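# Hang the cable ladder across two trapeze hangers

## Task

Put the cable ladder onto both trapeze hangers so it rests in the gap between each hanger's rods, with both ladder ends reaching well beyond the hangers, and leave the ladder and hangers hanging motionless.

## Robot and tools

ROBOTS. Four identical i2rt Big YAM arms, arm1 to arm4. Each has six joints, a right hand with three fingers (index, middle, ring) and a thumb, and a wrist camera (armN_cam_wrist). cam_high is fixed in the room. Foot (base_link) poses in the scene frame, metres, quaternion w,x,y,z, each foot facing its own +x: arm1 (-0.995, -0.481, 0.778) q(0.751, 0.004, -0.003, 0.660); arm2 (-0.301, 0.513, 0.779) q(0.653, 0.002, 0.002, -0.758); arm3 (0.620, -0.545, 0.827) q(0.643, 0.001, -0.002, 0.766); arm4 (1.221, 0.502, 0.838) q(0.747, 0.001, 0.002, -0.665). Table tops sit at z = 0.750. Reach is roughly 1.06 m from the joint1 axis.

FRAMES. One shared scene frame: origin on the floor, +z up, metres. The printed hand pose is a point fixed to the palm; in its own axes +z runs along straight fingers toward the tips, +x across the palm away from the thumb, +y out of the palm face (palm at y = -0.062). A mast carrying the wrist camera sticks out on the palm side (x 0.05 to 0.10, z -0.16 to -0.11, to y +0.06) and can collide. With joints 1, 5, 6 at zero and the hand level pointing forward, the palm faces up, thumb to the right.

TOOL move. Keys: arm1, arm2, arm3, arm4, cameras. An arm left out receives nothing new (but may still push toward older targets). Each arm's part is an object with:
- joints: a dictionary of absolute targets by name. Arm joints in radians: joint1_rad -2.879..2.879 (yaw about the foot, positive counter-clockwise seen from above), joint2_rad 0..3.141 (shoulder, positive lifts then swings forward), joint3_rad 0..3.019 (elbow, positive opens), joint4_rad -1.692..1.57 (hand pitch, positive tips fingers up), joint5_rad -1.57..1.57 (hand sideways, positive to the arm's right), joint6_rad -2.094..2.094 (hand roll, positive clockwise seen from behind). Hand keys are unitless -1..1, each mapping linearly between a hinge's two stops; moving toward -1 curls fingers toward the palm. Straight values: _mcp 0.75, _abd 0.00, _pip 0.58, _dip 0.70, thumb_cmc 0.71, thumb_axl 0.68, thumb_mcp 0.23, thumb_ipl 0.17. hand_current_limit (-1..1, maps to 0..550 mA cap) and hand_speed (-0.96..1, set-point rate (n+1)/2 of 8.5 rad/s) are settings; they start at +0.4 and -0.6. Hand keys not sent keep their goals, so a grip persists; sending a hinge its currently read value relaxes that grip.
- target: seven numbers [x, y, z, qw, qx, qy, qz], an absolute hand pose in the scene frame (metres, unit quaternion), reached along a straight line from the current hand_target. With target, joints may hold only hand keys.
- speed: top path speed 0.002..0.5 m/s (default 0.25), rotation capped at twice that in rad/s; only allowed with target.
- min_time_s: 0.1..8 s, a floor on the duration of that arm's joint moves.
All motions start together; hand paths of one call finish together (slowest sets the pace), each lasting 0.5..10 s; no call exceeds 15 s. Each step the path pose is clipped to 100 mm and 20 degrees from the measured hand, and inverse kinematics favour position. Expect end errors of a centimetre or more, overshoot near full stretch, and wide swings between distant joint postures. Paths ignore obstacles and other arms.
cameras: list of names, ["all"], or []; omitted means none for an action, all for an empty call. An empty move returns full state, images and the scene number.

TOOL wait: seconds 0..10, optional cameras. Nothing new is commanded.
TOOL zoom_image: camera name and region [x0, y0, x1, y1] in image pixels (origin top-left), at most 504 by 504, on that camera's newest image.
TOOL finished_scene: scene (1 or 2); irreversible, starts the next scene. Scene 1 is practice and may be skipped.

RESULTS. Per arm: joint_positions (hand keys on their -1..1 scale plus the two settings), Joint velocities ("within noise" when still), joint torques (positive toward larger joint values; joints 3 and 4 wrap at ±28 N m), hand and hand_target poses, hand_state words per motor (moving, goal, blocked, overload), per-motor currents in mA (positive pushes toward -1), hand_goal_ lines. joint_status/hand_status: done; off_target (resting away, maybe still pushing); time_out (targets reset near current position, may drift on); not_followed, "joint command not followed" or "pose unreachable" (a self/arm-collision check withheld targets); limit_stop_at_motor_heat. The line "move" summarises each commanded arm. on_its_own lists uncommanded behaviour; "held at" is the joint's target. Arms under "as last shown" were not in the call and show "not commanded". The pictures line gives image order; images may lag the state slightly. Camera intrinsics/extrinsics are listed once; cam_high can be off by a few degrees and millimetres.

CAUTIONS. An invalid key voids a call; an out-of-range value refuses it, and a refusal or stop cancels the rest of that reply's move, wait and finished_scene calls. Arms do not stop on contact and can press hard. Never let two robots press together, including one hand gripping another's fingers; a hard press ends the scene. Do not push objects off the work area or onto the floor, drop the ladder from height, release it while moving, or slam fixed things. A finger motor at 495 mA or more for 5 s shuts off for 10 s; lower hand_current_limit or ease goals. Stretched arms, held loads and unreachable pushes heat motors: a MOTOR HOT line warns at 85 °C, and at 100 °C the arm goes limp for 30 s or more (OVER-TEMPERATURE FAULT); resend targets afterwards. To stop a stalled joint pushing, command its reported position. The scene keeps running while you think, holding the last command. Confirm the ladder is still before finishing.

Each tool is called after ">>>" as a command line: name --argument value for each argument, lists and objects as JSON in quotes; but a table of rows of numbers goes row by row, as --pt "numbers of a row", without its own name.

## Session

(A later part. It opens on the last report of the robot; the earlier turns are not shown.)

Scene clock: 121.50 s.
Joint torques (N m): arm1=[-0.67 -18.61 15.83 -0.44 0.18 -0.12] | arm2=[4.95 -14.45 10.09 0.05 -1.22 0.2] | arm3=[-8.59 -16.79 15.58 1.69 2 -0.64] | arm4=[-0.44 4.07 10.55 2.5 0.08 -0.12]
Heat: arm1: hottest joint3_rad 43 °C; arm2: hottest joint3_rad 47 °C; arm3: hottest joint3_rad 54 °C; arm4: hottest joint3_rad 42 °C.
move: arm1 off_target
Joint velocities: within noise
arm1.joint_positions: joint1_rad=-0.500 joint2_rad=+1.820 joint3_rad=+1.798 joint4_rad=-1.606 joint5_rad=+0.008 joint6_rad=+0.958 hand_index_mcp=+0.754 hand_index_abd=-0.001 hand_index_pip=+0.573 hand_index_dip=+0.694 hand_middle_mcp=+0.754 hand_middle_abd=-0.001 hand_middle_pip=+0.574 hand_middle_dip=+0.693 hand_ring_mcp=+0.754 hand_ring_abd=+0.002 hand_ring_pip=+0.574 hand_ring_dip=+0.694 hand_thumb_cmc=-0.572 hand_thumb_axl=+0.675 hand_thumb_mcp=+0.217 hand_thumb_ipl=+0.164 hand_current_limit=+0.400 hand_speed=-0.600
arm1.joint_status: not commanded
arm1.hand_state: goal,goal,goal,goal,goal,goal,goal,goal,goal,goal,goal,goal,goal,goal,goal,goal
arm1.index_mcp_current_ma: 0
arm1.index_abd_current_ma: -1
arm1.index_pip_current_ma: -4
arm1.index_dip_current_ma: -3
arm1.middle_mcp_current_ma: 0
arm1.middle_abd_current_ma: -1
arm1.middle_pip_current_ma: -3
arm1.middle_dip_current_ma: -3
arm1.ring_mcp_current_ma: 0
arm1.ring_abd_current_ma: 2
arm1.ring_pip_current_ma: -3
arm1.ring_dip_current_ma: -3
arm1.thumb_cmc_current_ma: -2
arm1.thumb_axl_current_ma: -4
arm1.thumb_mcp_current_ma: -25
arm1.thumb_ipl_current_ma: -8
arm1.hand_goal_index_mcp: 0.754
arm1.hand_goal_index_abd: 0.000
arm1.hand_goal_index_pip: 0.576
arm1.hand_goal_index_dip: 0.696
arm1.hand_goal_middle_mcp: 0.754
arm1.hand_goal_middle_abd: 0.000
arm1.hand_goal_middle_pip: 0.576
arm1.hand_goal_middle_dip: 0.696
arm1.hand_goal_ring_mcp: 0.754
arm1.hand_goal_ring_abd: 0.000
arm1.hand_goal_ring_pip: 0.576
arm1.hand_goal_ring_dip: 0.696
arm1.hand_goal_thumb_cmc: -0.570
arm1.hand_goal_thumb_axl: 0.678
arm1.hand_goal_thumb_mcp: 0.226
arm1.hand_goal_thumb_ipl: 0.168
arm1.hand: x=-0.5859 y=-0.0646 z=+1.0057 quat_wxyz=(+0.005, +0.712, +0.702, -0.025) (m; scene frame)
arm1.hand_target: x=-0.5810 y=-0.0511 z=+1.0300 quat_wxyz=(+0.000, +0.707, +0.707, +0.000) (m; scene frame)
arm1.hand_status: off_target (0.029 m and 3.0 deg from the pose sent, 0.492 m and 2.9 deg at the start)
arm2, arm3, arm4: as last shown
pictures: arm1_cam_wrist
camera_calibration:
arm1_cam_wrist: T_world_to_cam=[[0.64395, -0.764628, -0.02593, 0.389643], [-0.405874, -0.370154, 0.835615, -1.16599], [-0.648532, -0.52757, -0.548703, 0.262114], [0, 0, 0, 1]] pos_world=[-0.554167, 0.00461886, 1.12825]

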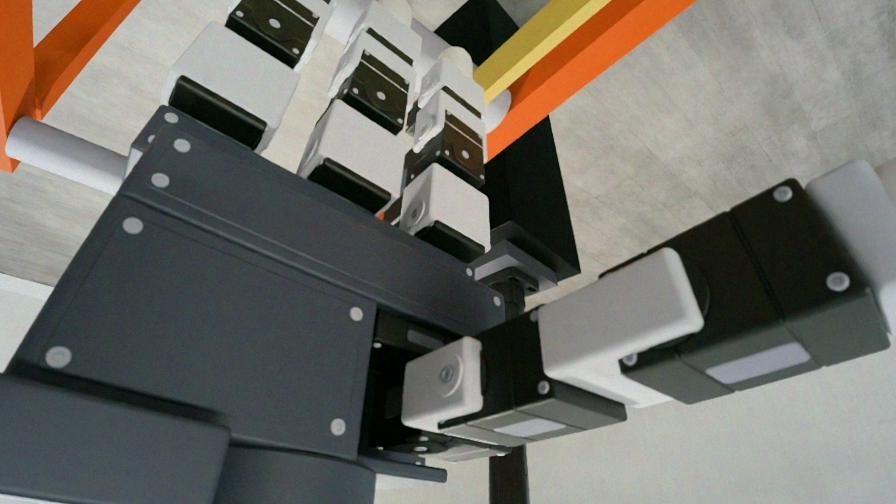

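>>> move --arm1 '{"target": [-0.545, -0.04, 0.85, 0, 0.7071, 0.7071, 0], "speed": 0.15}' --cameras '["arm1_cam_wrist"]'

Scene clock: 124.17 s.
Joint torques (N m): arm1=[-1.32 -20.13 9.52 0.61 0.17 -0.13] | arm2=[4.95 -14.86 10.07 0.17 -1.23 0.2] | arm3=[-8.35 -16.5 15.53 1.5 2 -0.64] | arm4=[-0.38 4.13 10.56 2.48 0.1 -0.12]
Heat: arm1: hottest joint3_rad 42 °C; arm2: hottest joint3_rad 47 °C; arm3: hottest joint3_rad 55 °C; arm4: hottest joint3_rad 42 °C.
move: arm1 done
Joint velocities: within noise
arm1.joint_positions: joint1_rad=-0.523 joint2_rad=+1.986 joint3_rad=+1.616 joint4_rad=-1.227 joint5_rad=+0.008 joint6_rad=+0.917 hand_index_mcp=+0.754 hand_index_abd=-0.001 hand_index_pip=+0.573 hand_index_dip=+0.694 hand_middle_mcp=+0.754 hand_middle_abd=-0.001 hand_middle_pip=+0.574 hand_middle_dip=+0.693 hand_ring_mcp=+0.754 hand_ring_abd=+0.002 hand_ring_pip=+0.574 hand_ring_dip=+0.694 hand_thumb_cmc=-0.572 hand_thumb_axl=+0.675 hand_thumb_mcp=+0.217 hand_thumb_ipl=+0.164 hand_current_limit=+0.400 hand_speed=-0.600
arm1.joint_status: not commanded
arm1.hand_state: goal,goal,goal,goal,goal,goal,goal,goal,goal,goal,goal,goal,goal,goal,goal,goal
arm1.index_mcp_current_ma: 0
arm1.index_abd_current_ma: -1
arm1.index_pip_current_ma: -4
arm1.index_dip_current_ma: -3
arm1.middle_mcp_current_ma: 0
arm1.middle_abd_current_ma: -1
arm1.middle_pip_current_ma: -3
arm1.middle_dip_current_ma: -3
arm1.ring_mcp_current_ma: 0
arm1.ring_abd_current_ma: 2
arm1.ring_pip_current_ma: -3
arm1.ring_dip_current_ma: -3
arm1.thumb_cmc_current_ma: -2
arm1.thumb_axl_current_ma: -4
arm1.thumb_mcp_current_ma: -25
arm1.thumb_ipl_current_ma: -8
arm1.hand_goal_index_mcp: 0.754
arm1.hand_goal_index_abd: 0.000
arm1.hand_goal_index_pip: 0.576
arm1.hand_goal_index_dip: 0.696
arm1.hand_goal_middle_mcp: 0.754
arm1.hand_goal_middle_abd: 0.000
arm1.hand_goal_middle_pip: 0.576
arm1.hand_goal_middle_dip: 0.696
arm1.hand_goal_ring_mcp: 0.754
arm1.hand_goal_ring_abd: 0.000
arm1.hand_goal_ring_pip: 0.576
arm1.hand_goal_ring_dip: 0.696
arm1.hand_goal_thumb_cmc: -0.570
arm1.hand_goal_thumb_axl: 0.678
arm1.hand_goal_thumb_mcp: 0.226
arm1.hand_goal_thumb_ipl: 0.168
arm1.hand: x=-0.5528 y=-0.0391 z=+0.8455 quat_wxyz=(+0.002, +0.706, +0.708, -0.010) (m; scene frame)
arm1.hand_target: x=-0.5450 y=-0.0401 z=+0.8501 quat_wxyz=(+0.000, +0.707, +0.707, +0.000) (m; scene frame)
arm1.hand_status: done (0.009 m and 1.1 deg from the pose sent, 0.163 m and 3.0 deg at the start)
arm2, arm3: as last shown
arm4.joint_positions: joint1_rad=+0.299 joint2_rad=+0.600 joint3_rad=+1.395 joint4_rad=-1.217 joint5_rad=+0.106 joint6_rad=+1.152 hand_index_mcp=+0.755 hand_index_abd=+0.001 hand_index_pip=+0.577 hand_index_dip=+0.696 hand_middle_mcp=+0.755 hand_middle_abd=+0.001 hand_middle_pip=+0.577 hand_middle_dip=+0.696 hand_ring_mcp=+0.755 hand_ring_abd=+0.001 hand_ring_pip=+0.577 hand_ring_dip=+0.696 hand_thumb_cmc=+0.715 hand_thumb_axl=+0.677 hand_thumb_mcp=+0.226 hand_thumb_ipl=+0.168 hand_current_limit=+0.400 hand_speed=-0.600
arm4.joint_status: not commanded
arm4.hand_state: goal,goal,goal,goal,goal,goal,goal,goal,goal,goal,goal,goal,goal,goal,goal,goal
arm4.index_mcp_current_ma: 4
arm4.index_abd_current_ma: 3
arm4.index_pip_current_ma: 4
arm4.index_dip_current_ma: 0
arm4.middle_mcp_current_ma: 4
arm4.middle_abd_current_ma: 2
arm4.middle_pip_current_ma: 4
arm4.middle_dip_current_ma: 0
arm4.ring_mcp_current_ma: 4
arm4.ring_abd_current_ma: 2
arm4.ring_pip_current_ma: 4
arm4.ring_dip_current_ma: 0
arm4.thumb_cmc_current_ma: 3
arm4.thumb_axl_current_ma: -4
arm4.thumb_mcp_current_ma: -1
arm4.thumb_ipl_current_ma: -2
arm4.hand_goal_index_mcp: 0.754
arm4.hand_goal_index_abd: 0.000
arm4.hand_goal_index_pip: 0.576
arm4.hand_goal_index_dip: 0.696
arm4.hand_goal_middle_mcp: 0.754
arm4.hand_goal_middle_abd: 0.000
arm4.hand_goal_middle_pip: 0.576
arm4.hand_goal_middle_dip: 0.696
arm4.hand_goal_ring_mcp: 0.754
arm4.hand_goal_ring_abd: 0.000
arm4.hand_goal_ring_pip: 0.576
arm4.hand_goal_ring_dip: 0.696
arm4.hand_goal_thumb_cmc: 0.714
arm4.hand_goal_thumb_axl: 0.678
arm4.hand_goal_thumb_mcp: 0.226
arm4.hand_goal_thumb_ipl: 0.168
arm4.hand: x=+1.2206 y=+0.2394 z=+1.4251 quat_wxyz=(+0.415, +0.772, -0.330, +0.350) (m; scene frame)
arm4.hand_target: x=+1.2192 y=+0.2426 z=+1.4345 quat_wxyz=(+0.421, +0.767, -0.328, +0.357) (m; scene frame)
arm4.hand_status: not commanded
pictures: arm1_cam_wrist
camera_calibration:
arm1_cam_wrist: T_world_to_cam=[[0.657606, -0.752581, -0.0342775, 0.398724], [-0.413305, -0.39844, 0.818794, -1.00027], [-0.629867, -0.524277, -0.573063, 0.240141], [0, 0, 0, 1]] pos_world=[-0.524363, 0.0274266, 0.970296]

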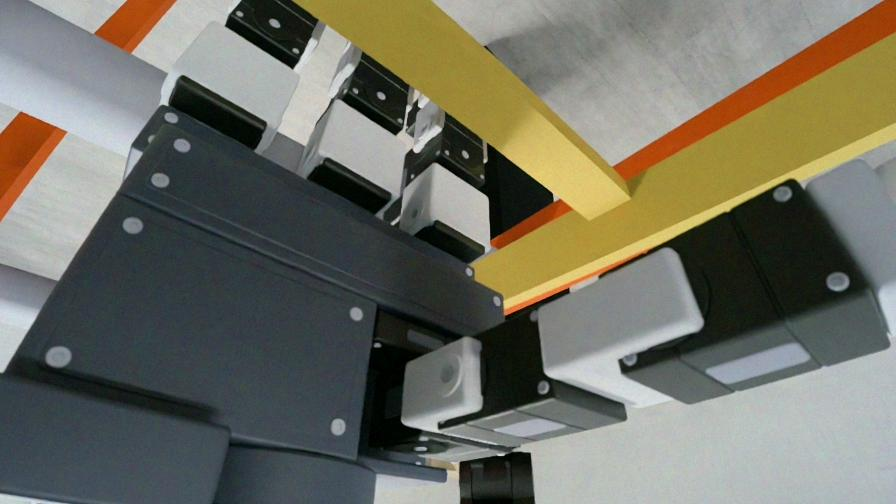

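>>> move --arm1 '{"target": [-0.43, -0.035, 0.85, 0, 0.7071, 0.7071, 0], "speed": 0.08}' --arm2 '{"target": [0.02, -0.045, 0.84, 0, 0.7071, 0.7071, 0], "speed": 0.08}' --arm3 '{"target": [1.22, -0.065, 0.90, 0, 0.7071, 0.7071, 0], "speed": 0.08}' --cameras '["cam_high", "arm2_cam_wrist", "arm3_cam_wrist"]'

Scene clock: 126.70 s.
Joint torques (N m): arm1=[-2.43 -21.42 16.69 0.99 0.62 -0.39] | arm2=[3.72 -15.85 10.56 0.28 -0.85 0.13] | arm3=[-7.65 -19.72 16.18 1.33 1.69 -0.55] | arm4=[-0.38 3.96 10.54 2.52 0.08 -0.13]
Heat: arm1: hottest joint3_rad 43 °C; arm2: hottest joint3_rad 47 °C; arm3: hottest joint3_rad 55 °C; arm4: hottest joint3_rad 42 °C.
move: arm1 off_target; arm2 off_target; arm3 off_target
Joint velocities: within noise
arm1.joint_positions: joint1_rad=-0.635 joint2_rad=+2.176 joint3_rad=+1.887 joint4_rad=-1.378 joint5_rad=+0.000 joint6_rad=+0.814 hand_index_mcp=+0.771 hand_index_abd=-0.001 hand_index_pip=+0.573 hand_index_dip=+0.694 hand_middle_mcp=+0.757 hand_middle_abd=-0.001 hand_middle_pip=+0.574 hand_middle_dip=+0.693 hand_ring_mcp=+0.753 hand_ring_abd=+0.002 hand_ring_pip=+0.574 hand_ring_dip=+0.694 hand_thumb_cmc=-0.572 hand_thumb_axl=+0.675 hand_thumb_mcp=+0.217 hand_thumb_ipl=+0.164 hand_current_limit=+0.400 hand_speed=-0.600
arm1.joint_status: not commanded
arm1.hand_state: goal,goal,goal,goal,goal,goal,goal,goal,goal,goal,goal,goal,goal,goal,goal,goal
arm1.index_mcp_current_ma: 39
arm1.index_abd_current_ma: 0
arm1.index_pip_current_ma: -4
arm1.index_dip_current_ma: -3
arm1.middle_mcp_current_ma: 5
arm1.middle_abd_current_ma: -1
arm1.middle_pip_current_ma: -3
arm1.middle_dip_current_ma: -3
arm1.ring_mcp_current_ma: -1
arm1.ring_abd_current_ma: 2
arm1.ring_pip_current_ma: -3
arm1.ring_dip_current_ma: -3
arm1.thumb_cmc_current_ma: -2
arm1.thumb_axl_current_ma: -4
arm1.thumb_mcp_current_ma: -24
arm1.thumb_ipl_current_ma: -8
arm1.hand_goal_index_mcp: 0.754
arm1.hand_goal_index_abd: 0.000
arm1.hand_goal_index_pip: 0.576
arm1.hand_goal_index_dip: 0.696
arm1.hand_goal_middle_mcp: 0.754
arm1.hand_goal_middle_abd: 0.000
arm1.hand_goal_middle_pip: 0.576
arm1.hand_goal_middle_dip: 0.696
arm1.hand_goal_ring_mcp: 0.754
arm1.hand_goal_ring_abd: 0.000
arm1.hand_goal_ring_pip: 0.576
arm1.hand_goal_ring_dip: 0.696
arm1.hand_goal_thumb_cmc: -0.570
arm1.hand_goal_thumb_axl: 0.678
arm1.hand_goal_thumb_mcp: 0.226
arm1.hand_goal_thumb_ipl: 0.168
arm1.hand: x=-0.4705 y=-0.0463 z=+0.8256 quat_wxyz=(-0.003, +0.708, +0.704, -0.045) (m; scene frame)
arm1.hand_target: x=-0.4327 y=-0.0380 z=+0.8520 quat_wxyz=(+0.002, +0.707, +0.707, +0.001) (m; scene frame)
arm1.hand_status: off_target (0.049 m and 5.2 deg from the pose sent, 0.123 m and 1.1 deg at the start)
arm2.joint_positions: joint1_rad=+0.533 joint2_rad=+1.937 joint3_rad=+1.525 joint4_rad=-1.180 joint5_rad=+0.021 joint6_rad=-1.161 hand_index_mcp=+0.762 hand_index_abd=+0.000 hand_index_pip=+0.578 hand_index_dip=+0.696 hand_middle_mcp=+0.764 hand_middle_abd=-0.001 hand_middle_pip=+0.578 hand_middle_dip=+0.696 hand_ring_mcp=+0.764 hand_ring_abd=-0.001 hand_ring_pip=+0.577 hand_ring_dip=+0.695 hand_thumb_cmc=-0.571 hand_thumb_axl=+0.678 hand_thumb_mcp=+0.217 hand_thumb_ipl=+0.164 hand_current_limit=+0.400 hand_speed=-0.600
arm2.joint_status: not commanded
arm2.hand_state: goal,goal,goal,goal,goal,goal,goal,goal,goal,goal,goal,goal,goal,goal,goal,goal
arm2.index_mcp_current_ma: 26
arm2.index_abd_current_ma: 1
arm2.index_pip_current_ma: 4
arm2.index_dip_current_ma: 0
arm2.middle_mcp_current_ma: 34
arm2.middle_abd_current_ma: -2
arm2.middle_pip_current_ma: 4
arm2.middle_dip_current_ma: -1
arm2.ring_mcp_current_ma: 31
arm2.ring_abd_current_ma: -3
arm2.ring_pip_current_ma: 3
arm2.ring_dip_current_ma: -2
arm2.thumb_cmc_current_ma: -1
arm2.thumb_axl_current_ma: -1
arm2.thumb_mcp_current_ma: -38
arm2.thumb_ipl_current_ma: -14
arm2.hand_goal_index_mcp: 0.754
arm2.hand_goal_index_abd: 0.000
arm2.hand_goal_index_pip: 0.576
arm2.hand_goal_index_dip: 0.696
arm2.hand_goal_middle_mcp: 0.754
arm2.hand_goal_middle_abd: 0.000
arm2.hand_goal_middle_pip: 0.576
arm2.hand_goal_middle_dip: 0.696
arm2.hand_goal_ring_mcp: 0.754
arm2.hand_goal_ring_abd: 0.000
arm2.hand_goal_ring_pip: 0.576
arm2.hand_goal_ring_dip: 0.696
arm2.hand_goal_thumb_cmc: -0.570
arm2.hand_goal_thumb_axl: 0.678
arm2.hand_goal_thumb_mcp: 0.226
arm2.hand_goal_thumb_ipl: 0.168
arm2.hand: x=-0.0090 y=-0.0383 z=+0.8333 quat_wxyz=(-0.015, +0.716, +0.698, -0.003) (m; scene frame)
arm2.hand_target: x=+0.0194 y=-0.0435 z=+0.8404 quat_wxyz=(+0.000, +0.707, +0.707, +0.000) (m; scene frame)
arm2.hand_status: off_target (0.030 m and 2.3 deg from the pose sent, 0.096 m and 2.6 deg at the start)
arm3.joint_positions: joint1_rad=-0.888 joint2_rad=+2.314 joint3_rad=+2.085 joint4_rad=-1.503 joint5_rad=-0.032 joint6_rad=+0.839 hand_index_mcp=+0.827 hand_index_abd=-0.025 hand_index_pip=-0.635 hand_index_dip=-0.101 hand_middle_mcp=+0.783 hand_middle_abd=-0.001 hand_middle_pip=-0.658 hand_middle_dip=-0.097 hand_ring_mcp=+0.754 hand_ring_abd=+0.001 hand_ring_pip=-0.657 hand_ring_dip=-0.097 hand_thumb_cmc=-0.573 hand_thumb_axl=+0.674 hand_thumb_mcp=-0.449 hand_thumb_ipl=-0.197 hand_current_limit=+0.400 hand_speed=-0.600
arm3.joint_status: not commanded
arm3.hand_state: blocked,blocked,blocked,goal,blocked,goal,goal,goal,goal,goal,goal,goal,goal,goal,goal,goal
arm3.index_mcp_current_ma: 181
arm3.index_abd_current_ma: -28
arm3.index_pip_current_ma: 43
arm3.index_dip_current_ma: 0
arm3.middle_mcp_current_ma: 47
arm3.middle_abd_current_ma: 0
arm3.middle_pip_current_ma: 4
arm3.middle_dip_current_ma: 1
arm3.ring_mcp_current_ma: 0
arm3.ring_abd_current_ma: 0
arm3.ring_pip_current_ma: 5
arm3.ring_dip_current_ma: 1
arm3.thumb_cmc_current_ma: -2
arm3.thumb_axl_current_ma: -3
arm3.thumb_mcp_current_ma: 0
arm3.thumb_ipl_current_ma: 2
arm3.hand_goal_index_mcp: 0.754
arm3.hand_goal_index_abd: 0.000
arm3.hand_goal_index_pip: -0.664
arm3.hand_goal_index_dip: -0.100
arm3.hand_goal_middle_mcp: 0.754
arm3.hand_goal_middle_abd: 0.000
arm3.hand_goal_middle_pip: -0.664
arm3.hand_goal_middle_dip: -0.100
arm3.hand_goal_ring_mcp: 0.754
arm3.hand_goal_ring_abd: 0.000
arm3.hand_goal_ring_pip: -0.664
arm3.hand_goal_ring_dip: -0.100
arm3.hand_goal_thumb_cmc: -0.570
arm3.hand_goal_thumb_axl: 0.678
arm3.hand_goal_thumb_mcp: -0.450
arm3.hand_goal_thumb_ipl: -0.200
arm3.hand: x=+1.1331 y=-0.0651 z=+0.8525 quat_wxyz=(-0.012, +0.699, +0.710, -0.079) (m; scene frame)
arm3.hand_target: x=+1.2101 y=-0.0756 z=+0.9050 quat_wxyz=(+0.005, +0.709, +0.706, +0.000) (m; scene frame)
arm3.hand_status: off_target (0.099 m and 9.3 deg from the pose sent, 0.162 m and 8.6 deg at the start; pose on its path clipped on 51 of 69 steps)
arm4: as last shown
pictures: arm2_cam_wrist, arm3_cam_wrist, cam_high
camera_calibration:
arm2_cam_wrist: T_world_to_cam=[[0.573919, -0.818911, 0.00127785, 0.00326667], [-0.499594, -0.348894, 0.792893, -0.740428], [-0.648863, -0.455695, -0.60936, 0.605923], [0, 0, 0, 1]] pos_world=[0.021373, 0.0204602, 0.956301]
arm3_cam_wrist: T_world_to_cam=[[0.661948, -0.749429, 0.0134219, -0.78157], [-0.386171, -0.325636, 0.863037, -0.376259], [-0.642415, -0.576469, -0.504962, 1.24614], [0, 0, 0, 1]] pos_world=[1.1726, 0.0101057, 0.964468]

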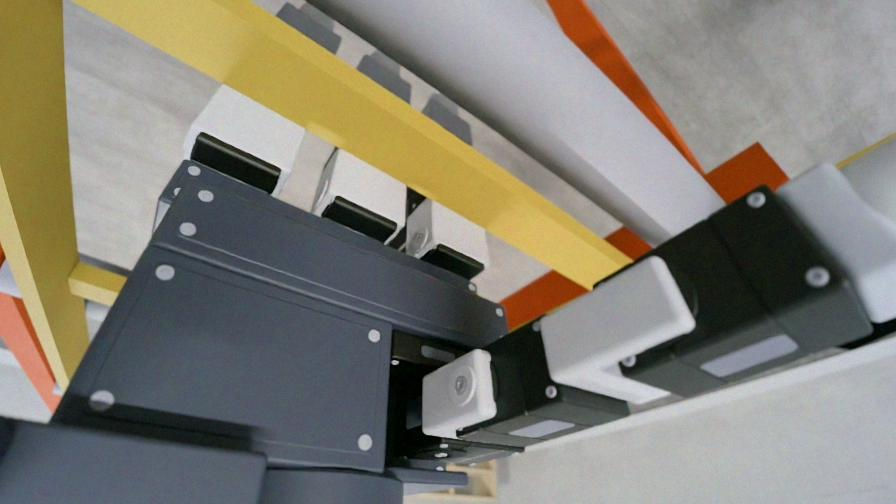

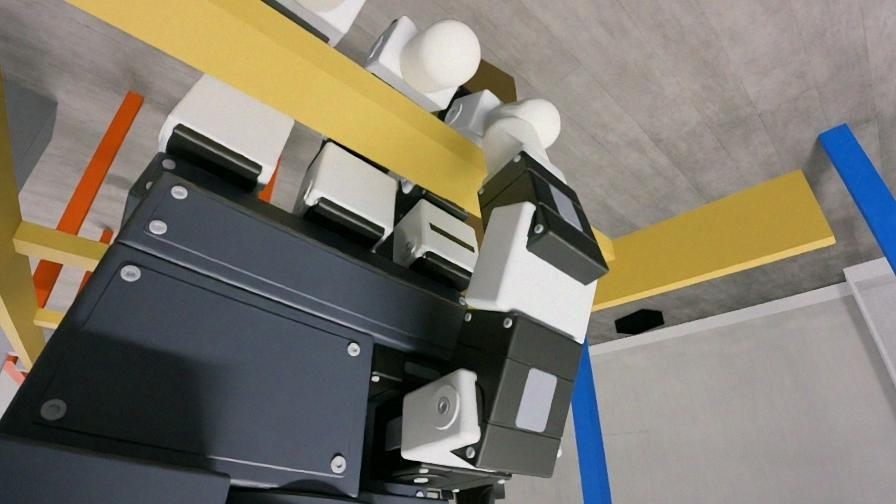

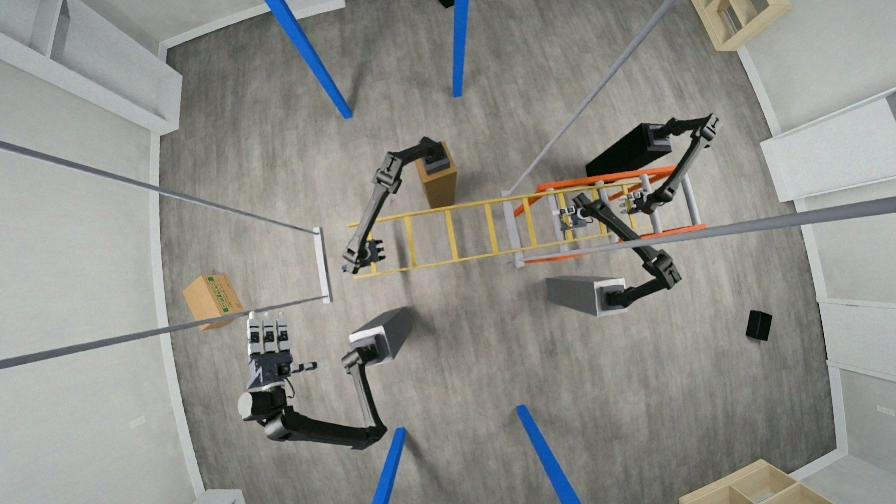

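>>> move --arm1 '{"target": [-0.37, -0.035, 0.855, 0, 0.7071, 0.7071, 0], "speed": 0.08}' --arm2 '{"target": [0.035, -0.05, 0.845, 0, 0.7071, 0.7071, 0], "speed": 0.08}' --arm3 '{"target": [1.25, -0.062, 0.905, 0, 0.7071, 0.7071, 0], "speed": 0.08}' --cameras '["cam_high", "arm2_cam_wrist", "arm1_cam_wrist"]'

Scene clock: 128.90 s.
Joint torques (N m): arm1=[-4.07 -22.77 18.77 2.11 1.25 -0.55] | arm2=[1.96 -16.73 10.92 0.14 -0.51 0.1] | arm3=[-6.89 -20.54 16.4 1.48 1.62 -0.45] | arm4=[-0.38 4.01 10.55 2.5 0.08 -0.13]
Heat: arm1: hottest joint3_rad 43 °C; arm2: hottest joint3_rad 47 °C; arm3: hottest joint3_rad 56 °C; arm4: hottest joint3_rad 42 °C.
move: arm1 off_target; arm2 off_target; arm3 off_target
Joint velocities: within noise
arm1.joint_positions: joint1_rad=-0.676 joint2_rad=+2.303 joint3_rad=+2.111 joint4_rad=-1.523 joint5_rad=-0.012 joint6_rad=+0.771 hand_index_mcp=+0.776 hand_index_abd=-0.001 hand_index_pip=+0.573 hand_index_dip=+0.694 hand_middle_mcp=+0.765 hand_middle_abd=-0.001 hand_middle_pip=+0.574 hand_middle_dip=+0.693 hand_ring_mcp=+0.753 hand_ring_abd=+0.002 hand_ring_pip=+0.574 hand_ring_dip=+0.694 hand_thumb_cmc=-0.572 hand_thumb_axl=+0.675 hand_thumb_mcp=+0.217 hand_thumb_ipl=+0.164 hand_current_limit=+0.400 hand_speed=-0.600
arm1.joint_status: not commanded
arm1.hand_state: blocked,goal,goal,goal,goal,goal,goal,goal,goal,goal,goal,goal,goal,goal,goal,goal
arm1.index_mcp_current_ma: 56
arm1.index_abd_current_ma: 0
arm1.index_pip_current_ma: -4
arm1.index_dip_current_ma: -3
arm1.middle_mcp_current_ma: 24
arm1.middle_abd_current_ma: -1
arm1.middle_pip_current_ma: -3
arm1.middle_dip_current_ma: -3
arm1.ring_mcp_current_ma: -1
arm1.ring_abd_current_ma: 2
arm1.ring_pip_current_ma: -3
arm1.ring_dip_current_ma: -3
arm1.thumb_cmc_current_ma: -2
arm1.thumb_axl_current_ma: -4
arm1.thumb_mcp_current_ma: -24
arm1.thumb_ipl_current_ma: -8
arm1.hand_goal_index_mcp: 0.754
arm1.hand_goal_index_abd: 0.000
arm1.hand_goal_index_pip: 0.576
arm1.hand_goal_index_dip: 0.696
arm1.hand_goal_middle_mcp: 0.754
arm1.hand_goal_middle_abd: 0.000
arm1.hand_goal_middle_pip: 0.576
arm1.hand_goal_middle_dip: 0.696
arm1.hand_goal_ring_mcp: 0.754
arm1.hand_goal_ring_abd: 0.000
arm1.hand_goal_ring_pip: 0.576
arm1.hand_goal_ring_dip: 0.696
arm1.hand_goal_thumb_cmc: -0.570
arm1.hand_goal_thumb_axl: 0.678
arm1.hand_goal_thumb_mcp: 0.226
arm1.hand_goal_thumb_ipl: 0.168
arm1.hand: x=-0.4326 y=-0.0428 z=+0.8231 quat_wxyz=(-0.011, +0.707, +0.704, -0.069) (m; scene frame)
arm1.hand_target: x=-0.3763 y=-0.0413 z=+0.8590 quat_wxyz=(+0.003, +0.708, +0.706, +0.000) (m; scene frame)
arm1.hand_status: off_target (0.071 m and 8.0 deg from the pose sent, 0.106 m and 5.2 deg at the start)
arm2.joint_positions: joint1_rad=+0.573 joint2_rad=+1.967 joint3_rad=+1.570 joint4_rad=-1.205 joint5_rad=+0.012 joint6_rad=-1.138 hand_index_mcp=+0.758 hand_index_abd=+0.000 hand_index_pip=+0.578 hand_index_dip=+0.696 hand_middle_mcp=+0.758 hand_middle_abd=-0.001 hand_middle_pip=+0.578 hand_middle_dip=+0.696 hand_ring_mcp=+0.759 hand_ring_abd=-0.001 hand_ring_pip=+0.577 hand_ring_dip=+0.695 hand_thumb_cmc=-0.571 hand_thumb_axl=+0.678 hand_thumb_mcp=+0.217 hand_thumb_ipl=+0.164 hand_current_limit=+0.400 hand_speed=-0.600
arm2.joint_status: not commanded
arm2.hand_state: goal,goal,goal,goal,goal,goal,goal,goal,goal,goal,goal,goal,goal,goal,goal,goal
arm2.index_mcp_current_ma: 12
arm2.index_abd_current_ma: 1
arm2.index_pip_current_ma: 4
arm2.index_dip_current_ma: 0
arm2.middle_mcp_current_ma: 13
arm2.middle_abd_current_ma: -2
arm2.middle_pip_current_ma: 4
arm2.middle_dip_current_ma: -1
arm2.ring_mcp_current_ma: 14
arm2.ring_abd_current_ma: -3
arm2.ring_pip_current_ma: 2
arm2.ring_dip_current_ma: -2
arm2.thumb_cmc_current_ma: -1
arm2.thumb_axl_current_ma: -1
arm2.thumb_mcp_current_ma: -38
arm2.thumb_ipl_current_ma: -14
arm2.hand_goal_index_mcp: 0.754
arm2.hand_goal_index_abd: 0.000
arm2.hand_goal_index_pip: 0.576
arm2.hand_goal_index_dip: 0.696
arm2.hand_goal_middle_mcp: 0.754
arm2.hand_goal_middle_abd: 0.000
arm2.hand_goal_middle_pip: 0.576
arm2.hand_goal_middle_dip: 0.696
arm2.hand_goal_ring_mcp: 0.754
arm2.hand_goal_ring_abd: 0.000
arm2.hand_goal_ring_pip: 0.576
arm2.hand_goal_ring_dip: 0.696
arm2.hand_goal_thumb_cmc: -0.570
arm2.hand_goal_thumb_axl: 0.678
arm2.hand_goal_thumb_mcp: 0.226
arm2.hand_goal_thumb_ipl: 0.168
arm2.hand: x=+0.0178 y=-0.0365 z=+0.8328 quat_wxyz=(-0.018, +0.710, +0.704, +0.002) (m; scene frame)
arm2.hand_target: x=+0.0345 y=-0.0491 z=+0.8454 quat_wxyz=(+0.000, +0.707, +0.707, +0.000) (m; scene frame)
arm2.hand_status: off_target (0.025 m and 2.1 deg from the pose sent, 0.047 m and 2.3 deg at the start)
arm3.joint_positions: joint1_rad=-0.925 joint2_rad=+2.419 joint3_rad=+2.282 joint4_rad=-1.599 joint5_rad=-0.031 joint6_rad=+0.805 hand_index_mcp=+0.827 hand_index_abd=-0.025 hand_index_pip=-0.635 hand_index_dip=-0.101 hand_middle_mcp=+0.786 hand_middle_abd=-0.002 hand_middle_pip=-0.658 hand_middle_dip=-0.097 hand_ring_mcp=+0.754 hand_ring_abd=+0.001 hand_ring_pip=-0.657 hand_ring_dip=-0.097 hand_thumb_cmc=-0.573 hand_thumb_axl=+0.674 hand_thumb_mcp=-0.449 hand_thumb_ipl=-0.197 hand_current_limit=+0.400 hand_speed=-0.600
arm3.joint_status: not commanded
arm3.hand_state: blocked,blocked,blocked,goal,blocked,goal,goal,goal,goal,goal,goal,goal,goal,goal,goal,goal
arm3.index_mcp_current_ma: 181
arm3.index_abd_current_ma: -28
arm3.index_pip_current_ma: 43
arm3.index_dip_current_ma: 0
arm3.middle_mcp_current_ma: 53
arm3.middle_abd_current_ma: -1
arm3.middle_pip_current_ma: 4
arm3.middle_dip_current_ma: 1
arm3.ring_mcp_current_ma: 0
arm3.ring_abd_current_ma: 0
arm3.ring_pip_current_ma: 5
arm3.ring_dip_current_ma: 1
arm3.thumb_cmc_current_ma: -2
arm3.thumb_axl_current_ma: -3
arm3.thumb_mcp_current_ma: 1
arm3.thumb_ipl_current_ma: 2
arm3.hand_goal_index_mcp: 0.754
arm3.hand_goal_index_abd: 0.000
arm3.hand_goal_index_pip: -0.664
arm3.hand_goal_index_dip: -0.100
arm3.hand_goal_middle_mcp: 0.754
arm3.hand_goal_middle_abd: 0.000
arm3.hand_goal_middle_pip: -0.664
arm3.hand_goal_middle_dip: -0.100
arm3.hand_goal_ring_mcp: 0.754
arm3.hand_goal_ring_abd: 0.000
arm3.hand_goal_ring_pip: -0.664
arm3.hand_goal_ring_dip: -0.100
arm3.hand_goal_thumb_cmc: -0.570
arm3.hand_goal_thumb_axl: 0.678
arm3.hand_goal_thumb_mcp: -0.450
arm3.hand_goal_thumb_ipl: -0.200
arm3.hand: x=+1.1705 y=-0.0613 z=+0.8533 quat_wxyz=(-0.014, +0.701, +0.709, -0.081) (m; scene frame)
arm3.hand_target: x=+1.2402 y=-0.0717 z=+0.9095 quat_wxyz=(+0.005, +0.708, +0.706, +0.001) (m; scene frame)
arm3.hand_status: off_target (0.095 m and 9.5 deg from the pose sent, 0.128 m and 9.2 deg at the start; pose on its path clipped on 26 of 52 steps)
arm4: as last shown
pictures: arm1_cam_wrist, arm2_cam_wrist, cam_high
camera_calibration:
arm1_cam_wrist: T_world_to_cam=[[0.647778, -0.760155, -0.0504808, 0.32484], [-0.329373, -0.339198, 0.881169, -0.946138], [-0.686947, -0.554175, -0.4701, 0.1904], [0, 0, 0, 1]] pos_world=[-0.391262, 0.0315156, 0.939612]
arm2_cam_wrist: T_world_to_cam=[[0.587412, -0.80927, -0.00537724, -0.00504791], [-0.49727, -0.366172, 0.786538, -0.721399], [-0.63849, -0.459348, -0.617519, 0.630304], [0, 0, 0, 1]] pos_world=[0.0466784, 0.0212879, 0.956605]

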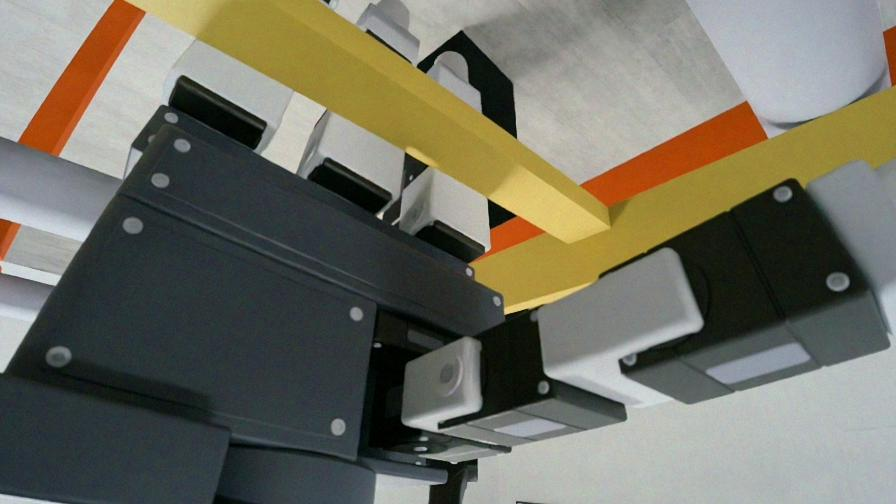

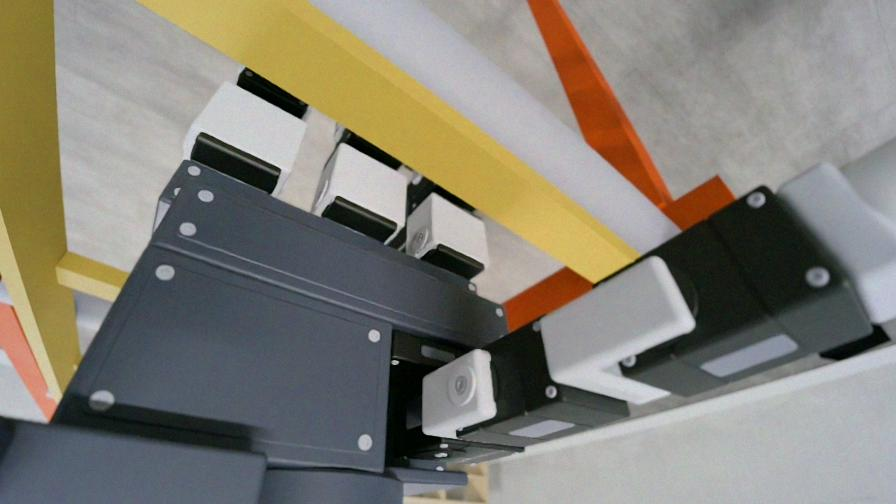

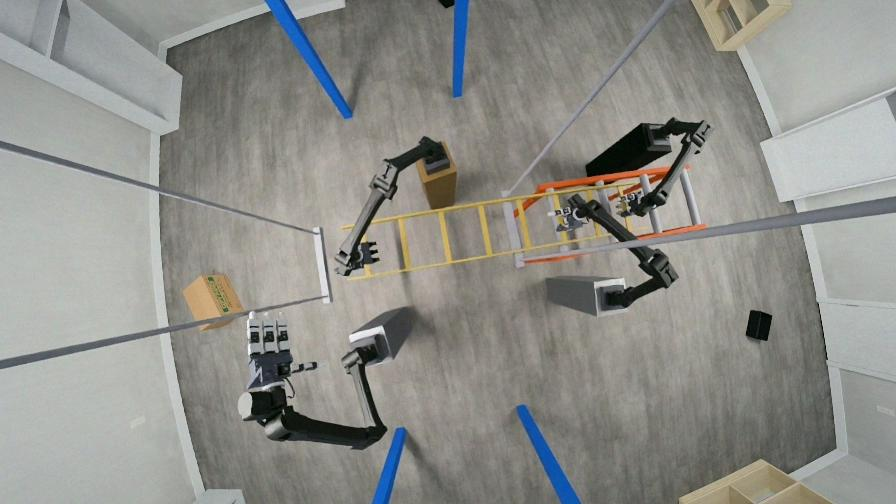

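>>> move --arm2 '{"target": [0.005, -0.05, 1.02, 0, 0.7071, 0.7071, 0], "speed": 0.15}'

>>> move --arm1 '{"target": [-0.34, -0.035, 0.87, 0, 0.7071, 0.7071, 0], "speed": 0.08}' --arm2 '{"target": [-0.205, -0.05, 1.02, 0, 0.7071, 0.7071, 0], "speed": 0.2}' --arm3 '{"target": [1.28, -0.062, 0.91, 0, 0.7071, 0.7071, 0], "speed": 0.08}' --cameras '["cam_high", "arm2_cam_wrist", "arm1_cam_wrist"]'

Scene clock: 131.00 s.
Joint torques (N m): arm1=[-4.13 -23.24 18.67 2.11 1.26 -0.54] | arm2=[-0.15 -18.02 11.14 -0.16 -0.28 -0.08] | arm3=[-7.06 -20.37 16.25 1.37 1.64 -0.44] | arm4=[-0.38 3.9 10.56 2.52 0.09 -0.12]
Heat: arm1: hottest joint3_rad 43 °C; arm2: hottest joint3_rad 48 °C; arm3: hottest joint3_rad 57 °C; arm4: hottest joint3_rad 42 °C.
move: arm2 off_target
Joint velocities: within noise
arm1, arm3, arm4: as last shown
arm2.joint_positions: joint1_rad=+0.549 joint2_rad=+1.876 joint3_rad=+1.875 joint4_rad=-1.606 joint5_rad=+0.006 joint6_rad=-1.167 hand_index_mcp=+0.755 hand_index_abd=+0.000 hand_index_pip=+0.578 hand_index_dip=+0.696 hand_middle_mcp=+0.755 hand_middle_abd=-0.001 hand_middle_pip=+0.578 hand_middle_dip=+0.696 hand_ring_mcp=+0.755 hand_ring_abd=-0.001 hand_ring_pip=+0.577 hand_ring_dip=+0.695 hand_thumb_cmc=-0.571 hand_thumb_axl=+0.678 hand_thumb_mcp=+0.217 hand_thumb_ipl=+0.164 hand_current_limit=+0.400 hand_speed=-0.600
arm2.joint_status: not commanded
arm2.hand_state: goal,goal,goal,goal,goal,goal,goal,goal,goal,goal,goal,goal,goal,goal,goal,goal
arm2.index_mcp_current_ma: 2
arm2.index_abd_current_ma: 1
arm2.index_pip_current_ma: 4
arm2.index_dip_current_ma: 0
arm2.middle_mcp_current_ma: 1
arm2.middle_abd_current_ma: -2
arm2.middle_pip_current_ma: 4
arm2.middle_dip_current_ma: -1
arm2.ring_mcp_current_ma: 2
arm2.ring_abd_current_ma: -3
arm2.ring_pip_current_ma: 2
arm2.ring_dip_current_ma: -2
arm2.thumb_cmc_current_ma: -1
arm2.thumb_axl_current_ma: -1
arm2.thumb_mcp_current_ma: -38
arm2.thumb_ipl_current_ma: -14
arm2.hand_goal_index_mcp: 0.754
arm2.hand_goal_index_abd: 0.000
arm2.hand_goal_index_pip: 0.576
arm2.hand_goal_index_dip: 0.696
arm2.hand_goal_middle_mcp: 0.754
arm2.hand_goal_middle_abd: 0.000
arm2.hand_goal_middle_pip: 0.576
arm2.hand_goal_middle_dip: 0.696
arm2.hand_goal_ring_mcp: 0.754
arm2.hand_goal_ring_abd: 0.000
arm2.hand_goal_ring_pip: 0.576
arm2.hand_goal_ring_dip: 0.696
arm2.hand_goal_thumb_cmc: -0.570
arm2.hand_goal_thumb_axl: 0.678
arm2.hand_goal_thumb_mcp: 0.226
arm2.hand_goal_thumb_ipl: 0.168
arm2.hand: x=+0.0049 y=-0.0404 z=+0.9979 quat_wxyz=(-0.019, +0.708, +0.706, +0.007) (m; scene frame)
arm2.hand_target: x=+0.0047 y=-0.0492 z=+1.0199 quat_wxyz=(+0.000, +0.707, +0.707, +0.000) (m; scene frame)
arm2.hand_status: off_target (0.024 m and 2.4 deg from the pose sent, 0.188 m and 2.1 deg at the start)
pictures: none

Scene clock: 133.17 s.
Joint torques (N m): arm1=[-5.25 -24.06 19.7 2.78 1.5 -0.63] | arm2=[0.97 -16.97 8.14 0.47 -0.29 -0.07] | arm3=[-6.36 -22.07 16.49 1.33 1.58 -0.46] | arm4=[-0.32 3.96 10.58 2.54 0.09 -0.13]
Heat: arm1: hottest joint3_rad 44 °C; arm2: hottest joint3_rad 47 °C; arm3: hottest joint3_rad 57 °C; arm4: hottest joint3_rad 42 °C.
move: arm1 off_target; arm2 off_target; arm3 off_target
Joint velocities: within noise
arm1.joint_positions: joint1_rad=-0.688 joint2_rad=+2.381 joint3_rad=+2.285 joint4_rad=-1.648 joint5_rad=-0.014 joint6_rad=+0.753 hand_index_mcp=+0.783 hand_index_abd=-0.001 hand_index_pip=+0.573 hand_index_dip=+0.694 hand_middle_mcp=+0.771 hand_middle_abd=-0.001 hand_middle_pip=+0.574 hand_middle_dip=+0.693 hand_ring_mcp=+0.753 hand_ring_abd=+0.002 hand_ring_pip=+0.574 hand_ring_dip=+0.694 hand_thumb_cmc=-0.572 hand_thumb_axl=+0.675 hand_thumb_mcp=+0.217 hand_thumb_ipl=+0.164 hand_current_limit=+0.400 hand_speed=-0.600
arm1.joint_status: not commanded
arm1.hand_state: blocked,goal,goal,goal,goal,goal,goal,goal,goal,goal,goal,goal,goal,goal,goal,goal
arm1.index_mcp_current_ma: 81
arm1.index_abd_current_ma: 0
arm1.index_pip_current_ma: -4
arm1.index_dip_current_ma: -3
arm1.middle_mcp_current_ma: 39
arm1.middle_abd_current_ma: -1
arm1.middle_pip_current_ma: -3
arm1.middle_dip_current_ma: -3
arm1.ring_mcp_current_ma: -1
arm1.ring_abd_current_ma: 2
arm1.ring_pip_current_ma: -3
arm1.ring_dip_current_ma: -3
arm1.thumb_cmc_current_ma: -2
arm1.thumb_axl_current_ma: -4
arm1.thumb_mcp_current_ma: -24
arm1.thumb_ipl_current_ma: -8
arm1.hand_goal_index_mcp: 0.754
arm1.hand_goal_index_abd: 0.000
arm1.hand_goal_index_pip: 0.576
arm1.hand_goal_index_dip: 0.696
arm1.hand_goal_middle_mcp: 0.754
arm1.hand_goal_middle_abd: 0.000
arm1.hand_goal_middle_pip: 0.576
arm1.hand_goal_middle_dip: 0.696
arm1.hand_goal_ring_mcp: 0.754
arm1.hand_goal_ring_abd: 0.000
arm1.hand_goal_ring_pip: 0.576
arm1.hand_goal_ring_dip: 0.696
arm1.hand_goal_thumb_cmc: -0.570
arm1.hand_goal_thumb_axl: 0.678
arm1.hand_goal_thumb_mcp: 0.226
arm1.hand_goal_thumb_ipl: 0.168
arm1.hand: x=-0.4159 y=-0.0375 z=+0.8340 quat_wxyz=(-0.014, +0.704, +0.705, -0.084) (m; scene frame)
arm1.hand_target: x=-0.3495 y=-0.0438 z=+0.8754 quat_wxyz=(+0.005, +0.708, +0.706, +0.000) (m; scene frame)
arm1.hand_status: off_target (0.084 m and 9.7 deg from the pose sent, 0.104 m and 8.0 deg at the start)
arm2.joint_positions: joint1_rad=+0.165 joint2_rad=+1.763 joint3_rad=+1.744 joint4_rad=-1.574 joint5_rad=+0.004 joint6_rad=-1.537 hand_index_mcp=+0.754 hand_index_abd=+0.000 hand_index_pip=+0.578 hand_index_dip=+0.696 hand_middle_mcp=+0.754 hand_middle_abd=-0.001 hand_middle_pip=+0.578 hand_middle_dip=+0.696 hand_ring_mcp=+0.754 hand_ring_abd=-0.001 hand_ring_pip=+0.577 hand_ring_dip=+0.695 hand_thumb_cmc=-0.571 hand_thumb_axl=+0.678 hand_thumb_mcp=+0.217 hand_thumb_ipl=+0.164 hand_current_limit=+0.400 hand_speed=-0.600
arm2.joint_status: not commanded
arm2.hand_state: goal,goal,goal,goal,goal,goal,goal,goal,goal,goal,goal,goal,goal,goal,goal,goal
arm2.index_mcp_current_ma: 0
arm2.index_abd_current_ma: 1
arm2.index_pip_current_ma: 4
arm2.index_dip_current_ma: 0
arm2.middle_mcp_current_ma: 0
arm2.middle_abd_current_ma: -2
arm2.middle_pip_current_ma: 4
arm2.middle_dip_current_ma: -1
arm2.ring_mcp_current_ma: 0
arm2.ring_abd_current_ma: -3
arm2.ring_pip_current_ma: 2
arm2.ring_dip_current_ma: -2
arm2.thumb_cmc_current_ma: -1
arm2.thumb_axl_current_ma: -1
arm2.thumb_mcp_current_ma: -38
arm2.thumb_ipl_current_ma: -14
arm2.hand_goal_index_mcp: 0.754
arm2.hand_goal_index_abd: 0.000
arm2.hand_goal_index_pip: 0.576
arm2.hand_goal_index_dip: 0.696
arm2.hand_goal_middle_mcp: 0.754
arm2.hand_goal_middle_abd: 0.000
arm2.hand_goal_middle_pip: 0.576
arm2.hand_goal_middle_dip: 0.696
arm2.hand_goal_ring_mcp: 0.754
arm2.hand_goal_ring_abd: 0.000
arm2.hand_goal_ring_pip: 0.576
arm2.hand_goal_ring_dip: 0.696
arm2.hand_goal_thumb_cmc: -0.570
arm2.hand_goal_thumb_axl: 0.678
arm2.hand_goal_thumb_mcp: 0.226
arm2.hand_goal_thumb_ipl: 0.168
arm2.hand: x=-0.2099 y=-0.0502 z=+1.0101 quat_wxyz=(-0.011, +0.713, +0.701, +0.009) (m; scene frame)
arm2.hand_target: x=-0.2050 y=-0.0499 z=+1.0200 quat_wxyz=(+0.000, +0.707, +0.707, +0.000) (m; scene frame)
arm2.hand_status: off_target (0.011 m and 1.9 deg from the pose sent, 0.211 m and 2.4 deg at the start)
arm3.joint_positions: joint1_rad=-0.942 joint2_rad=+2.492 joint3_rad=+2.388 joint4_rad=-1.645 joint5_rad=-0.029 joint6_rad=+0.790 hand_index_mcp=+0.827 hand_index_abd=-0.026 hand_index_pip=-0.635 hand_index_dip=-0.101 hand_middle_mcp=+0.786 hand_middle_abd=-0.002 hand_middle_pip=-0.658 hand_middle_dip=-0.097 hand_ring_mcp=+0.754 hand_ring_abd=+0.001 hand_ring_pip=-0.657 hand_ring_dip=-0.097 hand_thumb_cmc=-0.573 hand_thumb_axl=+0.674 hand_thumb_mcp=-0.449 hand_thumb_ipl=-0.197 hand_current_limit=+0.400 hand_speed=-0.600
arm3.joint_status: not commanded
arm3.hand_state: blocked,blocked,blocked,goal,blocked,goal,goal,goal,goal,goal,goal,goal,goal,goal,goal,goal
arm3.index_mcp_current_ma: 181
arm3.index_abd_current_ma: -28
arm3.index_pip_current_ma: 43
arm3.index_dip_current_ma: 0
arm3.middle_mcp_current_ma: 53
arm3.middle_abd_current_ma: -1
arm3.middle_pip_current_ma: 4
arm3.middle_dip_current_ma: 1
arm3.ring_mcp_current_ma: 0
arm3.ring_abd_current_ma: 0
arm3.ring_pip_current_ma: 5
arm3.ring_dip_current_ma: 1
arm3.thumb_cmc_current_ma: -2
arm3.thumb_axl_current_ma: -3
arm3.thumb_mcp_current_ma: 1
arm3.thumb_ipl_current_ma: 2
arm3.hand_goal_index_mcp: 0.754
arm3.hand_goal_index_abd: 0.000
arm3.hand_goal_index_pip: -0.664
arm3.hand_goal_index_dip: -0.100
arm3.hand_goal_middle_mcp: 0.754
arm3.hand_goal_middle_abd: 0.000
arm3.hand_goal_middle_pip: -0.664
arm3.hand_goal_middle_dip: -0.100
arm3.hand_goal_ring_mcp: 0.754
arm3.hand_goal_ring_abd: 0.000
arm3.hand_goal_ring_pip: -0.664
arm3.hand_goal_ring_dip: -0.100
arm3.hand_goal_thumb_cmc: -0.570
arm3.hand_goal_thumb_axl: 0.678
arm3.hand_goal_thumb_mcp: -0.450
arm3.hand_goal_thumb_ipl: -0.200
arm3.hand: x=+1.1876 y=-0.0611 z=+0.8412 quat_wxyz=(-0.015, +0.701, +0.708, -0.088) (m; scene frame)
arm3.hand_target: x=+1.2571 y=-0.0723 z=+0.9059 quat_wxyz=(+0.005, +0.708, +0.706, +0.001) (m; scene frame)
arm3.hand_status: off_target (0.115 m and 10.2 deg from the pose sent, 0.123 m and 9.5 deg at the start; pose on its path clipped on 54 of 65 steps)
arm4: as last shown
pictures: arm1_cam_wrist, arm2_cam_wrist, cam_high
camera_calibration:
arm1_cam_wrist: T_world_to_cam=[[0.650014, -0.758013, -0.0538374, 0.322485], [-0.306084, -0.326002, 0.894447, -0.949472], [-0.695553, -0.564924, -0.443922, 0.184158], [0, 0, 0, 1]] pos_world=[-0.372147, 0.0389536, 0.948366]
arm2_cam_wrist: T_world_to_cam=[[0.578961, -0.81533, 0.00631556, 0.104857], [-0.515534, -0.360055, 0.777551, -0.973531], [-0.631687, -0.453428, -0.628789, 0.601202], [0, 0, 0, 1]] pos_world=[-0.182825, 0.0075705, 1.13434]

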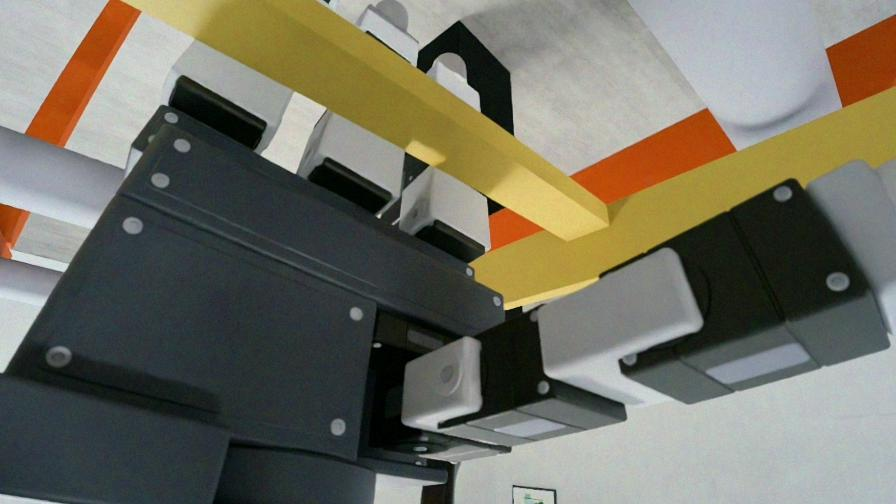

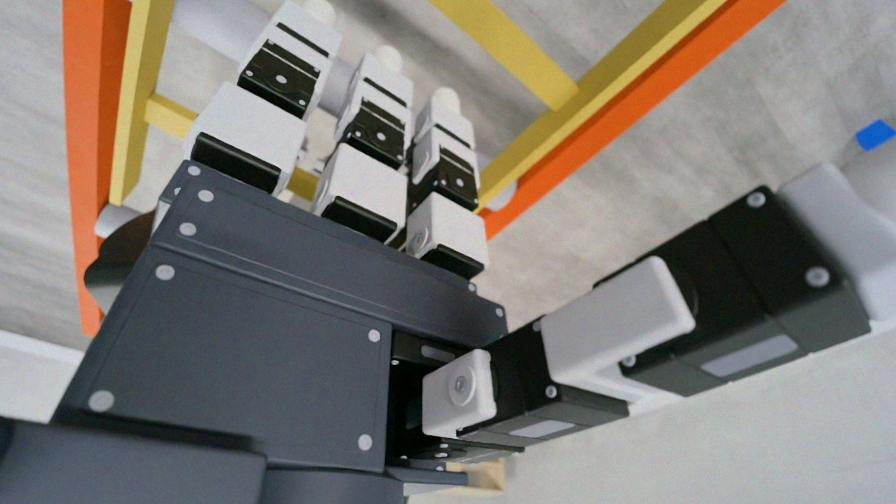

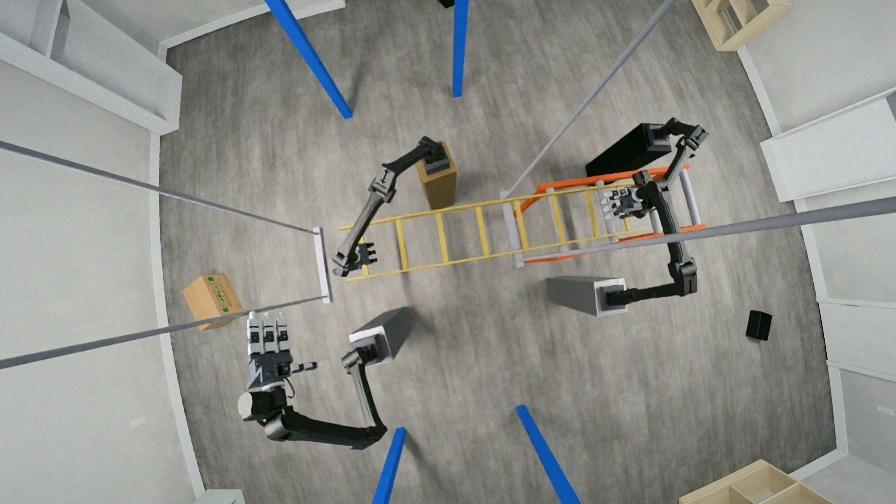

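>>> move --arm4 '{"target": [1.0, 0.08, 1.25, 0, 0.7071, 0.7071, 0], "speed": 0.25, "joints": {"hand_thumb_cmc": -0.571}}' --cameras '["cam_high", "arm4_cam_wrist"]'

Scene clock: 139.70 s.
Joint torques (N m): arm1=[-5.54 -24 19.69 2.78 1.5 -0.65] | arm2=[1.08 -17.08 8.08 0.54 -0.31 -0.05] | arm3=[-6.59 -22.24 16.51 1.44 1.6 -0.46] | arm4=[-0.09 -11.16 13.37 0.36 -0.09 -0.11]
Heat: arm1: hottest joint3_rad 45 °C; arm2: hottest joint3_rad 47 °C; arm3: hottest joint3_rad 61 °C; arm4: hottest joint3_rad 43 °C.
move: arm4 off_target
Joint velocities: within noise
arm1, arm2, arm3: as last shown
arm2.hand: x=-0.2099 y=-0.0501 z=+1.0101 quat_wxyz=(-0.011, +0.713, +0.701, +0.009) (m; scene frame)
arm2.hand_target: x=-0.2050 y=-0.0498 z=+1.0200 quat_wxyz=(+0.000, +0.707, +0.707, +0.000) (m; scene frame)
arm4.joint_positions: joint1_rad=-0.793 joint2_rad=+1.502 joint3_rad=+1.874 joint4_rad=-1.698 joint5_rad=-0.029 joint6_rad=-2.093 hand_index_mcp=+0.754 hand_index_abd=+0.002 hand_index_pip=+0.577 hand_index_dip=+0.696 hand_middle_mcp=+0.754 hand_middle_abd=+0.001 hand_middle_pip=+0.577 hand_middle_dip=+0.696 hand_ring_mcp=+0.754 hand_ring_abd=+0.001 hand_ring_pip=+0.577 hand_ring_dip=+0.696 hand_thumb_cmc=-0.570 hand_thumb_axl=+0.677 hand_thumb_mcp=+0.224 hand_thumb_ipl=+0.168 hand_current_limit=+0.400 hand_speed=-0.600
arm4.joint_status: all done
arm4.hand_state: goal,goal,goal,goal,goal,goal,goal,goal,goal,goal,goal,goal,goal,goal,goal,goal
arm4.index_mcp_current_ma: 1
arm4.index_abd_current_ma: 7
arm4.index_pip_current_ma: 4
arm4.index_dip_current_ma: 0
arm4.middle_mcp_current_ma: 1
arm4.middle_abd_current_ma: 5
arm4.middle_pip_current_ma: 4
arm4.middle_dip_current_ma: 0
arm4.ring_mcp_current_ma: 1
arm4.ring_abd_current_ma: 5
arm4.ring_pip_current_ma: 4
arm4.ring_dip_current_ma: 0
arm4.thumb_cmc_current_ma: -2
arm4.thumb_axl_current_ma: -4
arm4.thumb_mcp_current_ma: -13
arm4.thumb_ipl_current_ma: -2
arm4.hand_goal_index_mcp: 0.754
arm4.hand_goal_index_abd: 0.000
arm4.hand_goal_index_pip: 0.576
arm4.hand_goal_index_dip: 0.696
arm4.hand_goal_middle_mcp: 0.754
arm4.hand_goal_middle_abd: 0.000
arm4.hand_goal_middle_pip: 0.576
arm4.hand_goal_middle_dip: 0.696
arm4.hand_goal_ring_mcp: 0.754
arm4.hand_goal_ring_abd: 0.000
arm4.hand_goal_ring_pip: 0.576
arm4.hand_goal_ring_dip: 0.696
arm4.hand_goal_thumb_cmc: -0.570
arm4.hand_goal_thumb_axl: 0.678
arm4.hand_goal_thumb_mcp: 0.226
arm4.hand_goal_thumb_ipl: 0.168
arm4.hand: x=+1.0045 y=+0.0879 z=+1.2446 quat_wxyz=(+0.035, +0.753, +0.647, -0.116) (m; scene frame)
arm4.hand_target: x=+1.0005 y=+0.0801 z=+1.2491 quat_wxyz=(+0.034, +0.747, +0.653, -0.121) (m; scene frame)
arm4.hand_status: off_target (0.011 m and 16.4 deg from the pose sent, 0.324 m and 143.5 deg at the start; pose on its path clipped on 63 of 168 steps; a joint's target at an end of its range on 131 of 168 steps)
pictures: arm4_cam_wrist, cam_high
camera_calibration:
arm4_cam_wrist: T_world_to_cam=[[0.479618, -0.874215, 0.0755981, -0.459453], [-0.385508, -0.132537, 0.913136, -0.804285], [-0.788257, -0.4671, -0.400584, 1.44669], [0, 0, 0, 1]] pos_world=[1.05066, 0.167489, 1.34867]

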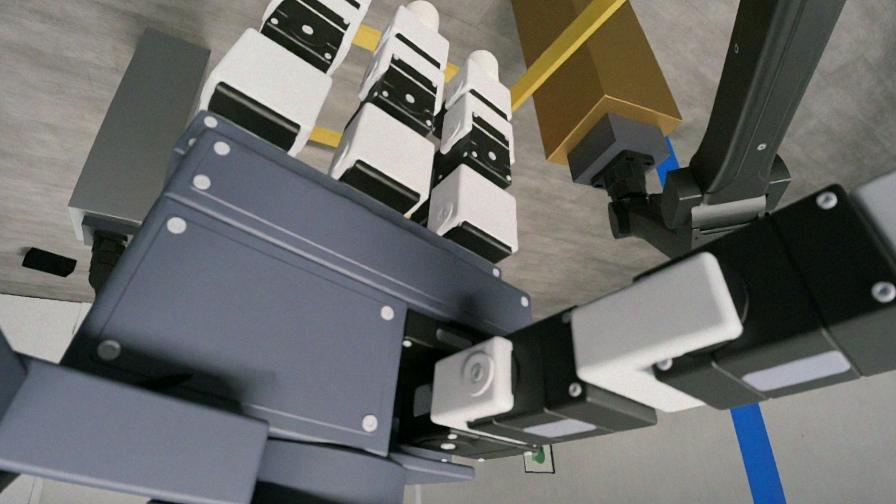

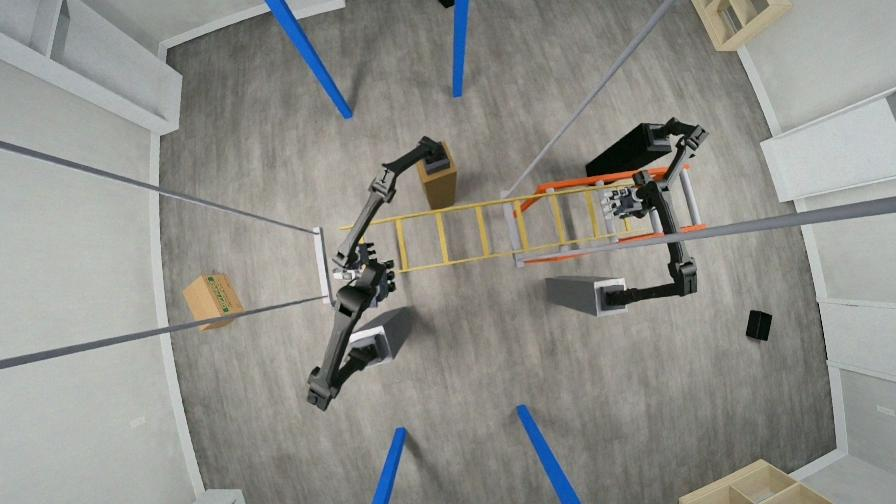

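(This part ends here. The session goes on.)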